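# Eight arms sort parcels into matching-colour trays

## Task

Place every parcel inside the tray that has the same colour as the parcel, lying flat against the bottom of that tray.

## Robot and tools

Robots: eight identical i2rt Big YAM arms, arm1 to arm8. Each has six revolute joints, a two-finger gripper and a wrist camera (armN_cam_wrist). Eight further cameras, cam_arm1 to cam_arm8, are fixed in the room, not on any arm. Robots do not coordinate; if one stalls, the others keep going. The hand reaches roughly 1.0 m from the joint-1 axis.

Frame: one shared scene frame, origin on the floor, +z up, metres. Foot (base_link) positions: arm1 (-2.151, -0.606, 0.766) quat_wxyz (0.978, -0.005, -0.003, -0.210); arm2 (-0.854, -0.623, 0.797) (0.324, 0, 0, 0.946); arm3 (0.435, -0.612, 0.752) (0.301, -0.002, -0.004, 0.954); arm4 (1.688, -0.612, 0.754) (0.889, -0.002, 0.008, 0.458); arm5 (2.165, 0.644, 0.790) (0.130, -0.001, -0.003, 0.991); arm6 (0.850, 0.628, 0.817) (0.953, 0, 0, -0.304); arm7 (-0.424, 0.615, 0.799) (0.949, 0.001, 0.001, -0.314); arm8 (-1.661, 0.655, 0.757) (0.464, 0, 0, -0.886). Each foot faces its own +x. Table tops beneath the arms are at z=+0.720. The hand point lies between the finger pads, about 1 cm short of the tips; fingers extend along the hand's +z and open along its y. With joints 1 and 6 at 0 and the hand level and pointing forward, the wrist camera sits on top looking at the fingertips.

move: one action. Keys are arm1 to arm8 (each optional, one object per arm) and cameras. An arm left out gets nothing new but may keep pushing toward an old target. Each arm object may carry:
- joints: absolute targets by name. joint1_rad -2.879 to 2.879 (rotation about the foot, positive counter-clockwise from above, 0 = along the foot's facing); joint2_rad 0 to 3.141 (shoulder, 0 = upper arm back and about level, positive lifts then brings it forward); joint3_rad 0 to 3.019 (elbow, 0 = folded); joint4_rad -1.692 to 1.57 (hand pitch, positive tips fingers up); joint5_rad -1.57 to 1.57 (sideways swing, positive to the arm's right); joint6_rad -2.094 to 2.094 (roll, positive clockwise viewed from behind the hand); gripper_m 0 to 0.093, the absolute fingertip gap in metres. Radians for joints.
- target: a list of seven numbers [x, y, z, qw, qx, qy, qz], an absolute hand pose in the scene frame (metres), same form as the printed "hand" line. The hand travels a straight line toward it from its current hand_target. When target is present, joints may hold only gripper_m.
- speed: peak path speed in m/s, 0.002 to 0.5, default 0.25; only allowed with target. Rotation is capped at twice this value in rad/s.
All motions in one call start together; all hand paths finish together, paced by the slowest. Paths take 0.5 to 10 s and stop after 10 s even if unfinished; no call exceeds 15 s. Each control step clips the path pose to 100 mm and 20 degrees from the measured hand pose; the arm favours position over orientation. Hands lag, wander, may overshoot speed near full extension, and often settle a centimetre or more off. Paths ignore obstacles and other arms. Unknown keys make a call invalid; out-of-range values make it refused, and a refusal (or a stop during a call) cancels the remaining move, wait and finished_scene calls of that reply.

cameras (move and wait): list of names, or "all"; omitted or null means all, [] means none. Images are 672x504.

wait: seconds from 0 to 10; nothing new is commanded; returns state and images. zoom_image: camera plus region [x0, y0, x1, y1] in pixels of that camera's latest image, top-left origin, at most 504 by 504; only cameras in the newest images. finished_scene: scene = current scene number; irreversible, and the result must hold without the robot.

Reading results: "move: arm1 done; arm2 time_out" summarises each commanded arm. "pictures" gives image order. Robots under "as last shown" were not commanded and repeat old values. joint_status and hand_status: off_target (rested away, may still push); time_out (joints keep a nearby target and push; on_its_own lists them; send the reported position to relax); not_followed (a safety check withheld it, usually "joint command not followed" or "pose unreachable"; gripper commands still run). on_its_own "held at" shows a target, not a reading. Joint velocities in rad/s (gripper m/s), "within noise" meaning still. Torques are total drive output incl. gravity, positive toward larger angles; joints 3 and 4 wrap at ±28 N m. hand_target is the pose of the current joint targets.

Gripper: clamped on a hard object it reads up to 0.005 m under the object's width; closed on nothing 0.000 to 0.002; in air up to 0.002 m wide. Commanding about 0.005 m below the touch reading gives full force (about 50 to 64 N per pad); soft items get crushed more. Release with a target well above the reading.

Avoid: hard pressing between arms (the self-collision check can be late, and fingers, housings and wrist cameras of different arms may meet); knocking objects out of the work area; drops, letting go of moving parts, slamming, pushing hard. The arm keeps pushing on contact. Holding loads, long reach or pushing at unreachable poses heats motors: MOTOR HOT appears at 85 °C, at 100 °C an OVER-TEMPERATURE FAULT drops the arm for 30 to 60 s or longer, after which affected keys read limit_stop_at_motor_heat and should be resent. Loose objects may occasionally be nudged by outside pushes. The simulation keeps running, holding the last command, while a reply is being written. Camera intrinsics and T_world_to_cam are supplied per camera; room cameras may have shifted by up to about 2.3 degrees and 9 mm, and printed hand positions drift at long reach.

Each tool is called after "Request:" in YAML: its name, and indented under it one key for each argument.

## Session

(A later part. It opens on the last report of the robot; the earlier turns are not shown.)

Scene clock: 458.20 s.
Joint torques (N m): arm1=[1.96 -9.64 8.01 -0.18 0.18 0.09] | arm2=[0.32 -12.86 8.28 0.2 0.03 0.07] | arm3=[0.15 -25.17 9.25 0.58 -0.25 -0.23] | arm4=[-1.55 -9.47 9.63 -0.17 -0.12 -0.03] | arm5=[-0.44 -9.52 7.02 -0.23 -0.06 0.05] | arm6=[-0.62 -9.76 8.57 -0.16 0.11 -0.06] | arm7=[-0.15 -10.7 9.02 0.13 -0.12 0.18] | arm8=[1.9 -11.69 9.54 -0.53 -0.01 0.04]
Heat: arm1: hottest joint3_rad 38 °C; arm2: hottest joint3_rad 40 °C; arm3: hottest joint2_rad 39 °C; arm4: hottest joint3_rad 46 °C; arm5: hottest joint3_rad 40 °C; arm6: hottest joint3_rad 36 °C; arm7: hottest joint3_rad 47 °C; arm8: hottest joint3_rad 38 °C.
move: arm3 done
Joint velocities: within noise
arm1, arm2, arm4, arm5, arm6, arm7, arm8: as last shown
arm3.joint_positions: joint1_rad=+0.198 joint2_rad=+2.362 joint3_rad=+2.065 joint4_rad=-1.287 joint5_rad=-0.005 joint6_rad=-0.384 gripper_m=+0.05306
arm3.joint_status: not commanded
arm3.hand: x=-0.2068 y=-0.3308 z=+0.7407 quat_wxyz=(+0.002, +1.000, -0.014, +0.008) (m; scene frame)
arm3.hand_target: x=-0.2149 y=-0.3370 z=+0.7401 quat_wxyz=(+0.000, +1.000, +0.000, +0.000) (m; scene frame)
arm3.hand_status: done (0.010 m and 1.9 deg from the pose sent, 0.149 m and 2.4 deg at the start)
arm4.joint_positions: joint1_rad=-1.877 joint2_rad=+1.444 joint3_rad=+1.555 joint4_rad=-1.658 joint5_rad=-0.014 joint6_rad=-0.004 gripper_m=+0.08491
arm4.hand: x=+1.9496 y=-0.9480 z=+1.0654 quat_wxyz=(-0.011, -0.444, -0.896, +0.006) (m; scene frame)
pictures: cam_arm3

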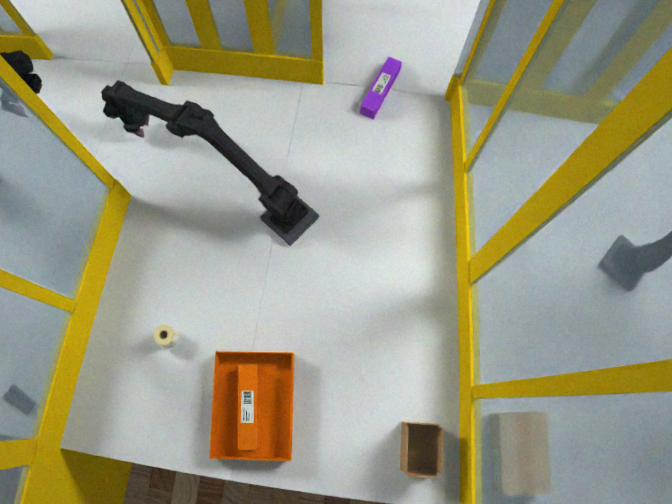

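Request:
move:
  arm3: {"target":[-0.213,-0.337,0.92,0,1,0,0],"joints":{"gripper_m":0.093},"speed":0.25}
  cameras: []

Request:
move:
  arm3: {"target":[0.043,-0.436,1.07,0,1,-0.015,0],"speed":0.3}
  cameras: []

Request:
move:
  arm3: {"joints":{"joint1_rad":-1.384}}
  cameras: []

Request:
move:
  arm3: {"target":[0.711,0.006,0.91,0,0.588,-0.809,0],"speed":0.25}
  cameras: ["arm3_cam_wrist"]

Scene clock: 474.57 s.
Joint torques (N m): arm1=[2.08 -9.52 8.03 -0.03 0.18 0.08] | arm2=[0.32 -12.86 8.29 0.2 0.03 0.07] | arm3=[0.03 -24.18 14.27 -0.34 -0.25 -0.2] | arm4=[-1.55 -9.47 9.63 -0.17 -0.12 -0.03] | arm5=[-0.44 -9.23 7.19 -0.2 -0.06 0.05] | arm6=[-0.62 -9.7 8.58 -0.14 0.11 -0.07] | arm7=[0.21 -10.46 9.07 0.13 -0.13 0.18] | arm8=[1.85 -11.22 9.47 -0.49 -0.01 0.03]
Heat: arm1: hottest joint3_rad 38 °C; arm2: hottest joint3_rad 40 °C; arm3: hottest joint2_rad 38 °C; arm4: hottest joint3_rad 45 °C; arm5: hottest joint3_rad 40 °C; arm6: hottest joint3_rad 37 °C; arm7: hottest joint3_rad 46 °C; arm8: hottest joint3_rad 38 °C.
move: arm3 off_target
Joint velocities: within noise
arm1, arm4, arm7: as last shown
arm2.joint_positions: joint1_rad=-2.057 joint2_rad=+1.433 joint3_rad=+1.453 joint4_rad=-1.571 joint5_rad=+0.001 joint6_rad=+0.411 gripper_m=+0.09292
arm2.joint_status: not commanded
arm2.hand: x=-0.4673 y=-0.4497 z=+1.0740 quat_wxyz=(-0.009, +0.006, -1.000, -0.004) (m; scene frame)
arm2.hand_target: x=-0.4690 y=-0.4500 z=+1.0700 quat_wxyz=(+0.000, +0.000, -1.000, +0.000) (m; scene frame)
arm2.hand_status: not commanded
arm3.joint_positions: joint1_rad=+0.198 joint2_rad=+2.274 joint3_rad=+2.349 joint4_rad=-1.672 joint5_rad=-0.005 joint6_rad=-0.389 gripper_m=+0.09294
arm3.joint_status: all done
arm3.hand: x=-0.2004 y=-0.3350 z=+0.9078 quat_wxyz=(+0.004, +1.000, -0.012, +0.014) (m; scene frame)
arm3.hand_target: x=-0.2121 y=-0.3373 z=+0.9199 quat_wxyz=(-0.001, +1.000, +0.000, -0.001) (m; scene frame)
arm3.hand_status: off_target (0.018 m and 2.2 deg from the pose sent, 0.180 m and 1.9 deg at the start; pose on its path clipped on 14 of 56 steps; a joint's target at an end of its range on 14 of 56 steps)
arm5.joint_positions: joint1_rad=+1.568 joint2_rad=+1.446 joint3_rad=+1.479 joint4_rad=-1.588 joint5_rad=+0.001 joint6_rad=+0.096 gripper_m=+0.09288
arm5.joint_status: not commanded
arm5.hand: x=+2.0516 y=+0.2294 z=+1.0689 quat_wxyz=(+0.003, +0.822, +0.569, -0.003) (m; scene frame)
arm5.hand_target: x=+2.0530 y=+0.2310 z=+1.0699 quat_wxyz=(+0.000, +0.824, +0.566, +0.000) (m; scene frame)
arm5.hand_status: not commanded
arm6.joint_positions: joint1_rad=-1.164 joint2_rad=+1.461 joint3_rad=+1.404 joint4_rad=-1.520 joint5_rad=-0.002 joint6_rad=+0.100 gripper_m=+0.09288
arm6.joint_status: not commanded
arm6.hand: x=+0.7606 y=+0.2101 z=+1.0639 quat_wxyz=(+0.001, -0.808, -0.589, -0.003) (m; scene frame)
arm6.hand_target: x=+0.7610 y=+0.2129 z=+1.0699 quat_wxyz=(+0.000, -0.809, -0.588, +0.000) (m; scene frame)
arm6.hand_status: not commanded
arm8.joint_positions: joint1_rad=+0.435 joint2_rad=+1.457 joint3_rad=+1.575 joint4_rad=-1.671 joint5_rad=-0.001 joint6_rad=+0.170 gripper_m=+0.09293
arm8.joint_status: not commanded
arm8.hand: x=-1.7344 y=+0.2318 z=+1.0716 quat_wxyz=(-0.007, -0.817, -0.577, +0.006) (m; scene frame)
arm8.hand_target: x=-1.7340 y=+0.2350 z=+1.0698 quat_wxyz=(-0.002, -0.819, -0.574, +0.002) (m; scene frame)
arm8.hand_status: not commanded
pictures: none
No camera images: "cameras" was empty.

Scene clock: 476.50 s.
Joint torques (N m): arm1=[1.85 -9.17 7.98 0.01 0.2 0.08] | arm2=[0.32 -12.86 8.28 0.2 0.03 0.07] | arm3=[-2.08 -14.68 9.25 -0.23 -0.26 -0.15] | arm4=[-1.55 -9.47 9.62 -0.17 -0.12 -0.03] | arm5=[-0.44 -9.35 7.04 -0.18 -0.1 0.02] | arm6=[-0.62 -9.76 8.57 -0.14 0.1 -0.06] | arm7=[0.09 -10.34 8.99 0.13 -0.13 0.18] | arm8=[2.02 -11.46 9.5 -0.5 -0.03 0.01]
Heat: arm1: hottest joint3_rad 38 °C; arm2: hottest joint3_rad 40 °C; arm3: hottest joint2_rad 38 °C; arm4: hottest joint3_rad 45 °C; arm5: hottest joint3_rad 40 °C; arm6: hottest joint3_rad 37 °C; arm7: hottest joint3_rad 46 °C; arm8: hottest joint3_rad 38 °C.
move: arm3 done
Joint velocities: within noise
arm1, arm2, arm4, arm5, arm6, arm7, arm8: as last shown
arm3.joint_positions: joint1_rad=+0.198 joint2_rad=+1.468 joint3_rad=+1.586 joint4_rad=-1.673 joint5_rad=-0.005 joint6_rad=-0.389 gripper_m=+0.09294
arm3.joint_status: not commanded
arm3.hand: x=+0.0361 y=-0.4399 z=+1.0637 quat_wxyz=(-0.004, +1.000, -0.012, -0.006) (m; scene frame)
arm3.hand_target: x=+0.0430 y=-0.4361 z=+1.0694 quat_wxyz=(-0.003, +1.000, -0.015, -0.008) (m; scene frame)
arm3.hand_status: done (0.010 m and 0.8 deg from the pose sent, 0.309 m and 1.7 deg at the start; a joint's target at an end of its range on 26 of 58 steps)
pictures: none
No camera images: "cameras" was empty.

Scene clock: 478.53 s.
Joint torques (N m): arm1=[2.49 -9.23 8.03 -0.05 0.18 0.06] | arm2=[0.32 -12.86 8.29 0.2 0.03 0.07] | arm3=[-0.15 -14.56 9.25 -0.17 -0.22 -0.14] | arm4=[-1.55 -9.47 9.63 -0.17 -0.12 -0.03] | arm5=[-0.32 -9.52 7.15 -0.14 -0.07 0.06] | arm6=[-0.62 -9.64 8.57 -0.14 0.11 -0.06] | arm7=[0.15 -10.46 8.99 0.13 -0.13 0.19] | arm8=[1.73 -11.4 9.54 -0.49 -0.03 0.03]
Heat: arm1: hottest joint3_rad 38 °C; arm2: hottest joint3_rad 40 °C; arm3: hottest joint2_rad 38 °C; arm4: hottest joint3_rad 45 °C; arm5: hottest joint3_rad 40 °C; arm6: hottest joint3_rad 37 °C; arm7: hottest joint3_rad 46 °C; arm8: hottest joint3_rad 38 °C.
move: arm3 done
Joint velocities: within noise
arm1, arm2, arm4, arm5, arm6, arm8: as last shown
arm3.joint_positions: joint1_rad=-1.390 joint2_rad=+1.468 joint3_rad=+1.586 joint4_rad=-1.673 joint5_rad=-0.006 joint6_rad=-0.389 gripper_m=+0.09296
arm3.joint_status: all done
arm3.hand: x=+0.6137 y=-0.2189 z=+1.0682 quat_wxyz=(-0.010, +0.693, -0.721, -0.006) (m; scene frame)
arm3.hand_target: x=+0.6091 y=-0.2221 z=+1.0739 quat_wxyz=(-0.012, +0.698, -0.716, -0.007) (m; scene frame)
arm3.hand_status: not commanded
arm7.joint_positions: joint1_rad=-1.052 joint2_rad=+1.448 joint3_rad=+1.436 joint4_rad=-1.550 joint5_rad=+0.002 joint6_rad=-0.004 gripper_m=+0.09402
arm7.joint_status: not commanded
arm7.hand: x=-0.4757 y=+0.1905 z=+1.0623 quat_wxyz=(-0.001, -0.747, -0.665, +0.003) (m; scene frame)
arm7.hand_target: x=-0.4731 y=+0.1937 z=+1.0579 quat_wxyz=(+0.002, -0.748, -0.664, -0.001) (m; scene frame)
arm7.hand_status: not commanded
pictures: none
No camera images: "cameras" was empty.

Scene clock: 480.77 s.
Joint torques (N m): arm1=[2.14 -9.29 7.87 -0.13 0.19 0.06] | arm2=[0.32 -12.86 8.29 0.21 0.03 0.07] | arm3=[0.03 -23.82 14.24 -0.31 -0.04 0.13] | arm4=[-1.55 -9.41 9.63 -0.17 -0.12 -0.03] | arm5=[-0.44 -9.58 7.15 -0.1 -0.06 0.08] | arm6=[-0.5 -9.82 8.58 -0.14 0.11 -0.07] | arm7=[0.09 -10.4 9.05 0.09 -0.13 0.19] | arm8=[1.85 -11.4 9.48 -0.46 -0.03 0.03]
Heat: arm1: hottest joint3_rad 38 °C; arm2: hottest joint3_rad 40 °C; arm3: hottest joint2_rad 38 °C; arm4: hottest joint3_rad 45 °C; arm5: hottest joint3_rad 40 °C; arm6: hottest joint3_rad 37 °C; arm7: hottest joint3_rad 46 °C; arm8: hottest joint3_rad 38 °C.
move: arm3 off_target
Joint velocities: within noise
arm1, arm2, arm4, arm5, arm6, arm7, arm8: as last shown
arm3.joint_positions: joint1_rad=-1.390 joint2_rad=+2.183 joint3_rad=+2.126 joint4_rad=-1.562 joint5_rad=-0.006 joint6_rad=-0.123 gripper_m=+0.09296
arm3.joint_status: not commanded
arm3.hand: x=+0.7107 y=-0.0082 z=+0.8904 quat_wxyz=(+0.019, +0.591, -0.807, +0.009) (m; scene frame)
arm3.hand_target: x=+0.7104 y=+0.0050 z=+0.9100 quat_wxyz=(+0.000, +0.588, -0.809, -0.001) (m; scene frame)
arm3.hand_status: off_target (0.024 m and 2.4 deg from the pose sent, 0.292 m and 15.7 deg at the start)
pictures: arm3_cam_wrist
camera_calibration:
arm3_cam_wrist: T_world_to_cam=[[0.951981, -0.306154, 0.00145317, -0.681516], [-0.242388, -0.750785, 0.614467, -0.375176], [-0.18703, -0.585313, -0.788941, 0.954627], [0, 0, 0, 1]] pos_world=[0.736396, 0.0684297, 0.984668]

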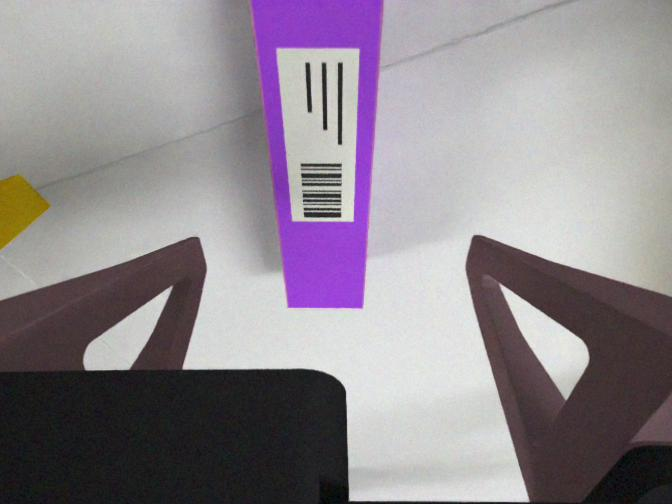

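Request:
move:
  arm3: {"target":[0.692,0.006,0.82,0,0.588,-0.809,0],"speed":0.15}
  cameras: ["arm3_cam_wrist"]

Scene clock: 485.63 s.
Joint torques (N m): arm1=[1.9 -9.41 7.95 -0.05 0.17 0.1] | arm2=[0.26 -12.86 8.29 0.2 0.03 0.07] | arm3=[0.38 -23.36 9.14 0.59 -0.02 0.1] | arm4=[-1.55 -9.47 9.63 -0.17 -0.12 -0.03] | arm5=[-0.56 -9.17 7.2 -0.21 -0.06 0.05] | arm6=[-0.62 -9.7 8.58 -0.13 0.11 -0.06] | arm7=[0.09 -10.4 8.96 0.12 -0.13 0.19] | arm8=[1.96 -11.69 9.44 -0.5 -0.02 0.04]
Heat: arm1: hottest joint3_rad 38 °C; arm2: hottest joint3_rad 40 °C; arm3: hottest joint2_rad 39 °C; arm4: hottest joint3_rad 45 °C; arm5: hottest joint3_rad 40 °C; arm6: hottest joint3_rad 37 °C; arm7: hottest joint3_rad 46 °C; arm8: hottest joint3_rad 38 °C.
move: arm3 done
Joint velocities: within noise
arm1, arm2, arm4, arm5, arm6, arm7, arm8: as last shown
arm3.joint_positions: joint1_rad=-1.367 joint2_rad=+2.189 joint3_rad=+1.965 joint4_rad=-1.361 joint5_rad=-0.006 joint6_rad=-0.097 gripper_m=+0.09296
arm3.joint_status: not commanded
arm3.hand: x=+0.6977 y=-0.0005 z=+0.8259 quat_wxyz=(+0.003, +0.590, -0.808, +0.000) (m; scene frame)
arm3.hand_target: x=+0.6918 y=+0.0059 z=+0.8201 quat_wxyz=(+0.000, +0.588, -0.809, +0.000) (m; scene frame)
arm3.hand_status: done (0.010 m and 0.5 deg from the pose sent, 0.074 m and 2.4 deg at the start)
pictures: arm3_cam_wrist
camera_calibration:
arm3_cam_wrist: T_world_to_cam=[[0.9509, -0.309442, 0.00591064, -0.669583], [-0.253878, -0.768948, 0.586741, -0.301953], [-0.177017, -0.559433, -0.809753, 0.91599], [0, 0, 0, 1]] pos_world=[0.722193, 0.0730525, 0.922852]

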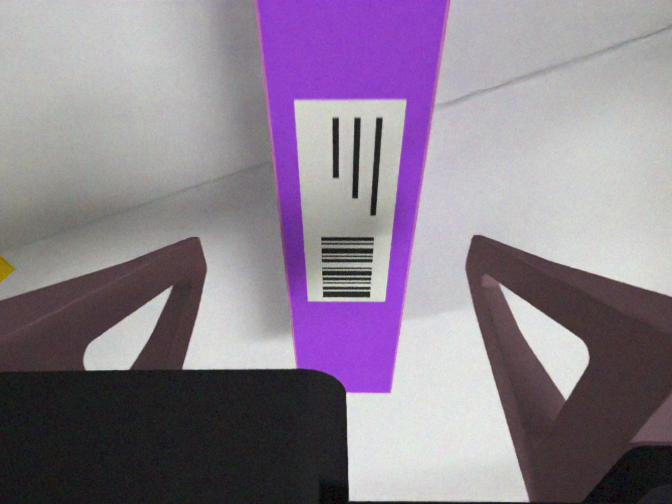

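Request:
move:
  arm3: {"target":[0.695,0.006,0.736,0,0.588,-0.809,0],"speed":0.13}
  cameras: []

Request:
move:
  arm3: {"joints":{"gripper_m":0.053}}
  cameras: ["arm3_cam_wrist"]

Scene clock: 491.10 s.
Joint torques (N m): arm1=[2.43 -9.41 7.98 -0.09 0.15 0.1] | arm2=[0.32 -12.86 8.29 0.2 0.03 0.07] | arm3=[0.15 -23.82 9.05 0.61 -0.03 0.09] | arm4=[-1.55 -9.41 9.63 -0.17 -0.12 -0.03] | arm5=[-0.38 -10.05 7.09 -0.08 -0.1 0.03] | arm6=[-0.56 -9.64 8.58 -0.16 0.1 -0.06] | arm7=[-0.09 -10.46 9.01 0.14 -0.12 0.19] | arm8=[1.9 -11.4 9.47 -0.57 -0.02 0.03]
Heat: arm1: hottest joint3_rad 38 °C; arm2: hottest joint3_rad 40 °C; arm3: hottest joint2_rad 38 °C; arm4: hottest joint3_rad 45 °C; arm5: hottest joint3_rad 40 °C; arm6: hottest joint3_rad 37 °C; arm7: hottest joint3_rad 46 °C; arm8: hottest joint3_rad 38 °C.
move: arm3 done
Joint velocities: within noise
arm1.joint_positions: joint1_rad=-1.557 joint2_rad=+1.440 joint3_rad=+1.520 joint4_rad=-1.625 joint5_rad=+0.005 joint6_rad=-0.006 gripper_m=+0.08488
arm1.joint_status: not commanded
arm1.hand: x=-2.3235 y=-0.9942 z=+1.0690 quat_wxyz=(-0.010, -0.834, -0.551, +0.014) (m; scene frame)
arm1.hand_target: x=-2.3191 y=-0.9929 z=+1.0602 quat_wxyz=(+0.000, -0.834, -0.552, +0.000) (m; scene frame)
arm1.hand_status: not commanded
arm2, arm5, arm6, arm7, arm8: as last shown
arm3.joint_positions: joint1_rad=-1.367 joint2_rad=+2.277 joint3_rad=+1.874 joint4_rad=-1.193 joint5_rad=-0.006 joint6_rad=-0.096 gripper_m=+0.09296
arm3.joint_status: not commanded
arm3.hand: x=+0.6977 y=-0.0014 z=+0.7356 quat_wxyz=(+0.008, +0.589, -0.808, +0.003) (m; scene frame)
arm3.hand_target: x=+0.6948 y=+0.0059 z=+0.7361 quat_wxyz=(+0.000, +0.588, -0.809, +0.000) (m; scene frame)
arm3.hand_status: done (0.008 m and 1.1 deg from the pose sent, 0.090 m and 0.5 deg at the start)
arm4.joint_positions: joint1_rad=-1.877 joint2_rad=+1.444 joint3_rad=+1.555 joint4_rad=-1.658 joint5_rad=-0.014 joint6_rad=-0.004 gripper_m=+0.08491
arm4.joint_status: not commanded
arm4.hand: x=+1.9496 y=-0.9480 z=+1.0654 quat_wxyz=(-0.011, -0.444, -0.896, +0.006) (m; scene frame)
arm4.hand_target: x=+1.9430 y=-0.9490 z=+1.0601 quat_wxyz=(+0.000, -0.447, -0.894, +0.000) (m; scene frame)
arm4.hand_status: not commanded
pictures: none
No camera images: "cameras" was empty.

Scene clock: 491.77 s.
Joint torques (N m): arm1=[1.79 -9.41 7.82 -0.05 0.16 0.08] | arm2=[0.32 -12.86 8.29 0.2 0.03 0.07] | arm3=[0.21 -24.18 8.99 0.59 -0.05 0.1] | arm4=[-1.55 -9.47 9.63 -0.17 -0.12 -0.03] | arm5=[-0.21 -9.23 7.1 -0.2 -0.07 0.01] | arm6=[-0.62 -9.7 8.58 -0.16 0.11 -0.06] | arm7=[0.09 -10.46 9.01 0.13 -0.14 0.19] | arm8=[1.79 -11.4 9.48 -0.53 -0.02 0.02]
Heat: arm1: hottest joint3_rad 38 °C; arm2: hottest joint3_rad 40 °C; arm3: hottest joint2_rad 39 °C; arm4: hottest joint3_rad 45 °C; arm5: hottest joint3_rad 40 °C; arm6: hottest joint3_rad 37 °C; arm7: hottest joint3_rad 46 °C; arm8: hottest joint3_rad 38 °C.
move: arm3 off_target
Joint velocities: within noise
arm1, arm2, arm4, arm5, arm6, arm7, arm8: as last shown
arm3.joint_positions: joint1_rad=-1.367 joint2_rad=+2.277 joint3_rad=+1.874 joint4_rad=-1.193 joint5_rad=-0.005 joint6_rad=-0.096 gripper_m=+0.05864
arm3.joint_status: gripper_m off_target (ended at +0.05867, target +0.05300)
arm3.hand: x=+0.6977 y=-0.0014 z=+0.7356 quat_wxyz=(+0.008, +0.589, -0.808, +0.004) (m; scene frame)
arm3.hand_target: x=+0.6948 y=+0.0059 z=+0.7361 quat_wxyz=(+0.000, +0.588, -0.809, +0.000) (m; scene frame)
arm3.hand_status: not commanded
pictures: arm3_cam_wrist
camera_calibration:
arm3_cam_wrist: T_world_to_cam=[[0.950797, -0.309764, 0.00559143, -0.669056], [-0.25184, -0.76224, 0.596295, -0.258115], [-0.180448, -0.568363, -0.802746, 0.839614], [0, 0, 0, 1]] pos_world=[0.72264, 0.0732107, 0.83165]

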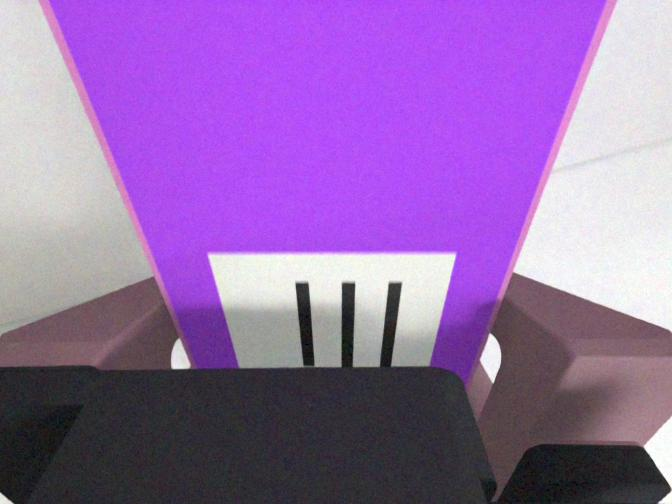

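Request:
move:
  arm3: {"target":[0.695,0.006,0.91,0,0.588,-0.809,0],"speed":0.2}
  cameras: []

Request:
move:
  arm3: {"target":[0.614,-0.23,1.08,0,0.588,-0.809,0]}
  cameras: []

Request:
move:
  arm3: {"joints":{"joint1_rad":0.188}}
  cameras: ["arm3_cam_wrist"]

Scene clock: 522.13 s.
Joint torques (N m): arm1=[1.85 -9.29 8.06 -0.09 0.18 0.07] | arm2=[0.26 -12.86 8.28 0.2 0.03 0.07] | arm3=[0.03 -24.88 14.27 -0.38 -0.06 0.08] | arm4=[-1.55 -9.47 9.63 -0.17 -0.12 -0.03] | arm5=[-0.38 -9.76 7.2 -0.01 -0.04 0.05] | arm6=[-0.56 -9.7 8.58 -0.14 0.1 -0.06] | arm7=[0.03 -10.7 9.02 0.17 -0.13 0.18] | arm8=[2.02 -11.34 9.51 -0.46 -0.03 0.04]
Heat: arm1: hottest joint3_rad 38 °C; arm2: hottest joint3_rad 40 °C; arm3: hottest joint2_rad 41 °C; arm4: hottest joint3_rad 45 °C; arm5: hottest joint3_rad 40 °C; arm6: hottest joint3_rad 37 °C; arm7: hottest joint3_rad 46 °C; arm8: hottest joint3_rad 39 °C.
move: arm3 off_target
Joint velocities: within noise
arm1, arm2, arm4, arm5, arm6, arm7, arm8: as last shown
arm3.joint_positions: joint1_rad=-1.367 joint2_rad=+2.174 joint3_rad=+2.082 joint4_rad=-1.545 joint5_rad=-0.005 joint6_rad=-0.096 gripper_m=+0.05864
arm3.joint_status: not commanded
arm3.hand: x=+0.6939 y=-0.0092 z=+0.8801 quat_wxyz=(+0.026, +0.589, -0.808, +0.014) (m; scene frame)
arm3.hand_target: x=+0.6942 y=+0.0045 z=+0.9102 quat_wxyz=(+0.000, +0.588, -0.809, -0.001) (m; scene frame)
arm3.hand_status: off_target (0.034 m and 3.4 deg from the pose sent, 0.175 m and 1.1 deg at the start; pose on its path clipped on 9 of 53 steps)
pictures: none
No camera images: "cameras" was empty.

Scene clock: 524.27 s.
Joint torques (N m): arm1=[2.02 -9.41 8.06 -0.03 0.16 0.07] | arm2=[0.32 -12.86 8.29 0.2 0.03 0.07] | arm3=[-1.85 -14.15 9.46 -0.18 -0.04 -0.19] | arm4=[-1.55 -9.47 9.63 -0.17 -0.12 -0.03] | arm5=[-0.79 -9.7 7.12 -0.2 -0.06 0.05] | arm6=[-0.62 -9.76 8.57 -0.14 0.11 -0.06] | arm7=[0.09 -10.52 8.99 0.09 -0.12 0.19] | arm8=[1.79 -11.22 9.46 -0.51 -0.03 0.03]
Heat: arm1: hottest joint3_rad 38 °C; arm2: hottest joint3_rad 40 °C; arm3: hottest joint2_rad 40 °C; arm4: hottest joint3_rad 45 °C; arm5: hottest joint3_rad 40 °C; arm6: hottest joint3_rad 37 °C; arm7: hottest joint3_rad 46 °C; arm8: hottest joint3_rad 39 °C.
move: arm3 off_target
Joint velocities: within noise
arm1, arm4, arm7: as last shown
arm2.joint_positions: joint1_rad=-2.057 joint2_rad=+1.433 joint3_rad=+1.453 joint4_rad=-1.571 joint5_rad=+0.001 joint6_rad=+0.411 gripper_m=+0.09292
arm2.joint_status: not commanded
arm2.hand: x=-0.4673 y=-0.4497 z=+1.0740 quat_wxyz=(-0.009, +0.006, -1.000, -0.004) (m; scene frame)
arm2.hand_target: x=-0.4690 y=-0.4500 z=+1.0700 quat_wxyz=(+0.000, +0.000, -1.000, +0.000) (m; scene frame)
arm2.hand_status: not commanded
arm3.joint_positions: joint1_rad=-1.384 joint2_rad=+1.446 joint3_rad=+1.578 joint4_rad=-1.673 joint5_rad=-0.005 joint6_rad=-0.109 gripper_m=+0.05864
arm3.joint_status: not commanded
arm3.hand: x=+0.6091 y=-0.2234 z=+1.0740 quat_wxyz=(-0.015, +0.587, -0.809, -0.010) (m; scene frame)
arm3.hand_target: x=+0.6139 y=-0.2299 z=+1.0793 quat_wxyz=(-0.018, +0.588, -0.809, -0.010) (m; scene frame)
arm3.hand_status: off_target (0.010 m and 2.1 deg from the pose sent, 0.308 m and 3.4 deg at the start; a joint's target at an end of its range on 29 of 64 steps)
arm5.joint_positions: joint1_rad=+1.568 joint2_rad=+1.446 joint3_rad=+1.479 joint4_rad=-1.588 joint5_rad=+0.001 joint6_rad=+0.096 gripper_m=+0.09288
arm5.joint_status: not commanded
arm5.hand: x=+2.0516 y=+0.2294 z=+1.0689 quat_wxyz=(+0.003, +0.822, +0.569, -0.003) (m; scene frame)
arm5.hand_target: x=+2.0530 y=+0.2310 z=+1.0699 quat_wxyz=(+0.000, +0.824, +0.566, +0.000) (m; scene frame)
arm5.hand_status: not commanded
arm6.joint_positions: joint1_rad=-1.164 joint2_rad=+1.461 joint3_rad=+1.404 joint4_rad=-1.520 joint5_rad=-0.002 joint6_rad=+0.100 gripper_m=+0.09288
arm6.joint_status: not commanded
arm6.hand: x=+0.7606 y=+0.2101 z=+1.0639 quat_wxyz=(+0.001, -0.808, -0.589, -0.003) (m; scene frame)
arm6.hand_target: x=+0.7610 y=+0.2129 z=+1.0699 quat_wxyz=(+0.000, -0.809, -0.588, +0.000) (m; scene frame)
arm6.hand_status: not commanded
arm8.joint_positions: joint1_rad=+0.435 joint2_rad=+1.457 joint3_rad=+1.575 joint4_rad=-1.671 joint5_rad=-0.001 joint6_rad=+0.170 gripper_m=+0.09293
arm8.joint_status: not commanded
arm8.hand: x=-1.7344 y=+0.2318 z=+1.0716 quat_wxyz=(-0.007, -0.817, -0.577, +0.006) (m; scene frame)
arm8.hand_target: x=-1.7340 y=+0.2350 z=+1.0698 quat_wxyz=(-0.002, -0.819, -0.574, +0.002) (m; scene frame)
arm8.hand_status: not commanded
pictures: none
No camera images: "cameras" was empty.

Scene clock: 526.20 s.
Joint torques (N m): arm1=[1.96 -9.41 7.92 -0.14 0.15 0.09] | arm2=[0.32 -12.86 8.29 0.21 0.03 0.07] | arm3=[-1.14 -14.21 9.47 -0.17 -0.06 -0.2] | arm4=[-1.55 -9.47 9.63 -0.17 -0.12 -0.03] | arm5=[-0.62 -9.23 7.06 -0.12 -0.06 0.07] | arm6=[-0.62 -9.76 8.57 -0.16 0.11 -0.06] | arm7=[-0.03 -10.34 9.01 0.12 -0.12 0.18] | arm8=[1.73 -11.22 9.51 -0.46 -0.01 0.03]
Heat: arm1: hottest joint3_rad 38 °C; arm2: hottest joint3_rad 40 °C; arm3: hottest joint2_rad 40 °C; arm4: hottest joint3_rad 45 °C; arm5: hottest joint3_rad 40 °C; arm6: hottest joint3_rad 37 °C; arm7: hottest joint3_rad 46 °C; arm8: hottest joint3_rad 39 °C.
move: arm3 done
Joint velocities: within noise
arm1, arm2, arm4, arm5, arm6, arm7, arm8: as last shown
arm3.joint_positions: joint1_rad=+0.194 joint2_rad=+1.446 joint3_rad=+1.578 joint4_rad=-1.673 joint5_rad=-0.005 joint6_rad=-0.111 gripper_m=+0.05863
arm3.joint_status: all done
arm3.hand: x=+0.0421 y=-0.4408 z=+1.0695 quat_wxyz=(-0.005, +0.988, -0.152, -0.012) (m; scene frame)
arm3.hand_target: x=+0.0468 y=-0.4398 z=+1.0749 quat_wxyz=(-0.006, +0.989, -0.148, -0.014) (m; scene frame)
arm3.hand_status: not commanded
pictures: arm3_cam_wrist
camera_calibration:
arm3_cam_wrist: T_world_to_cam=[[0.305451, 0.952087, 0.0151689, 0.389421], [0.785918, -0.261071, 0.560513, -0.741783], [0.537618, -0.159288, -0.828006, 0.916734], [0, 0, 0, 1]] pos_world=[-0.0288207, -0.418396, 1.16893]

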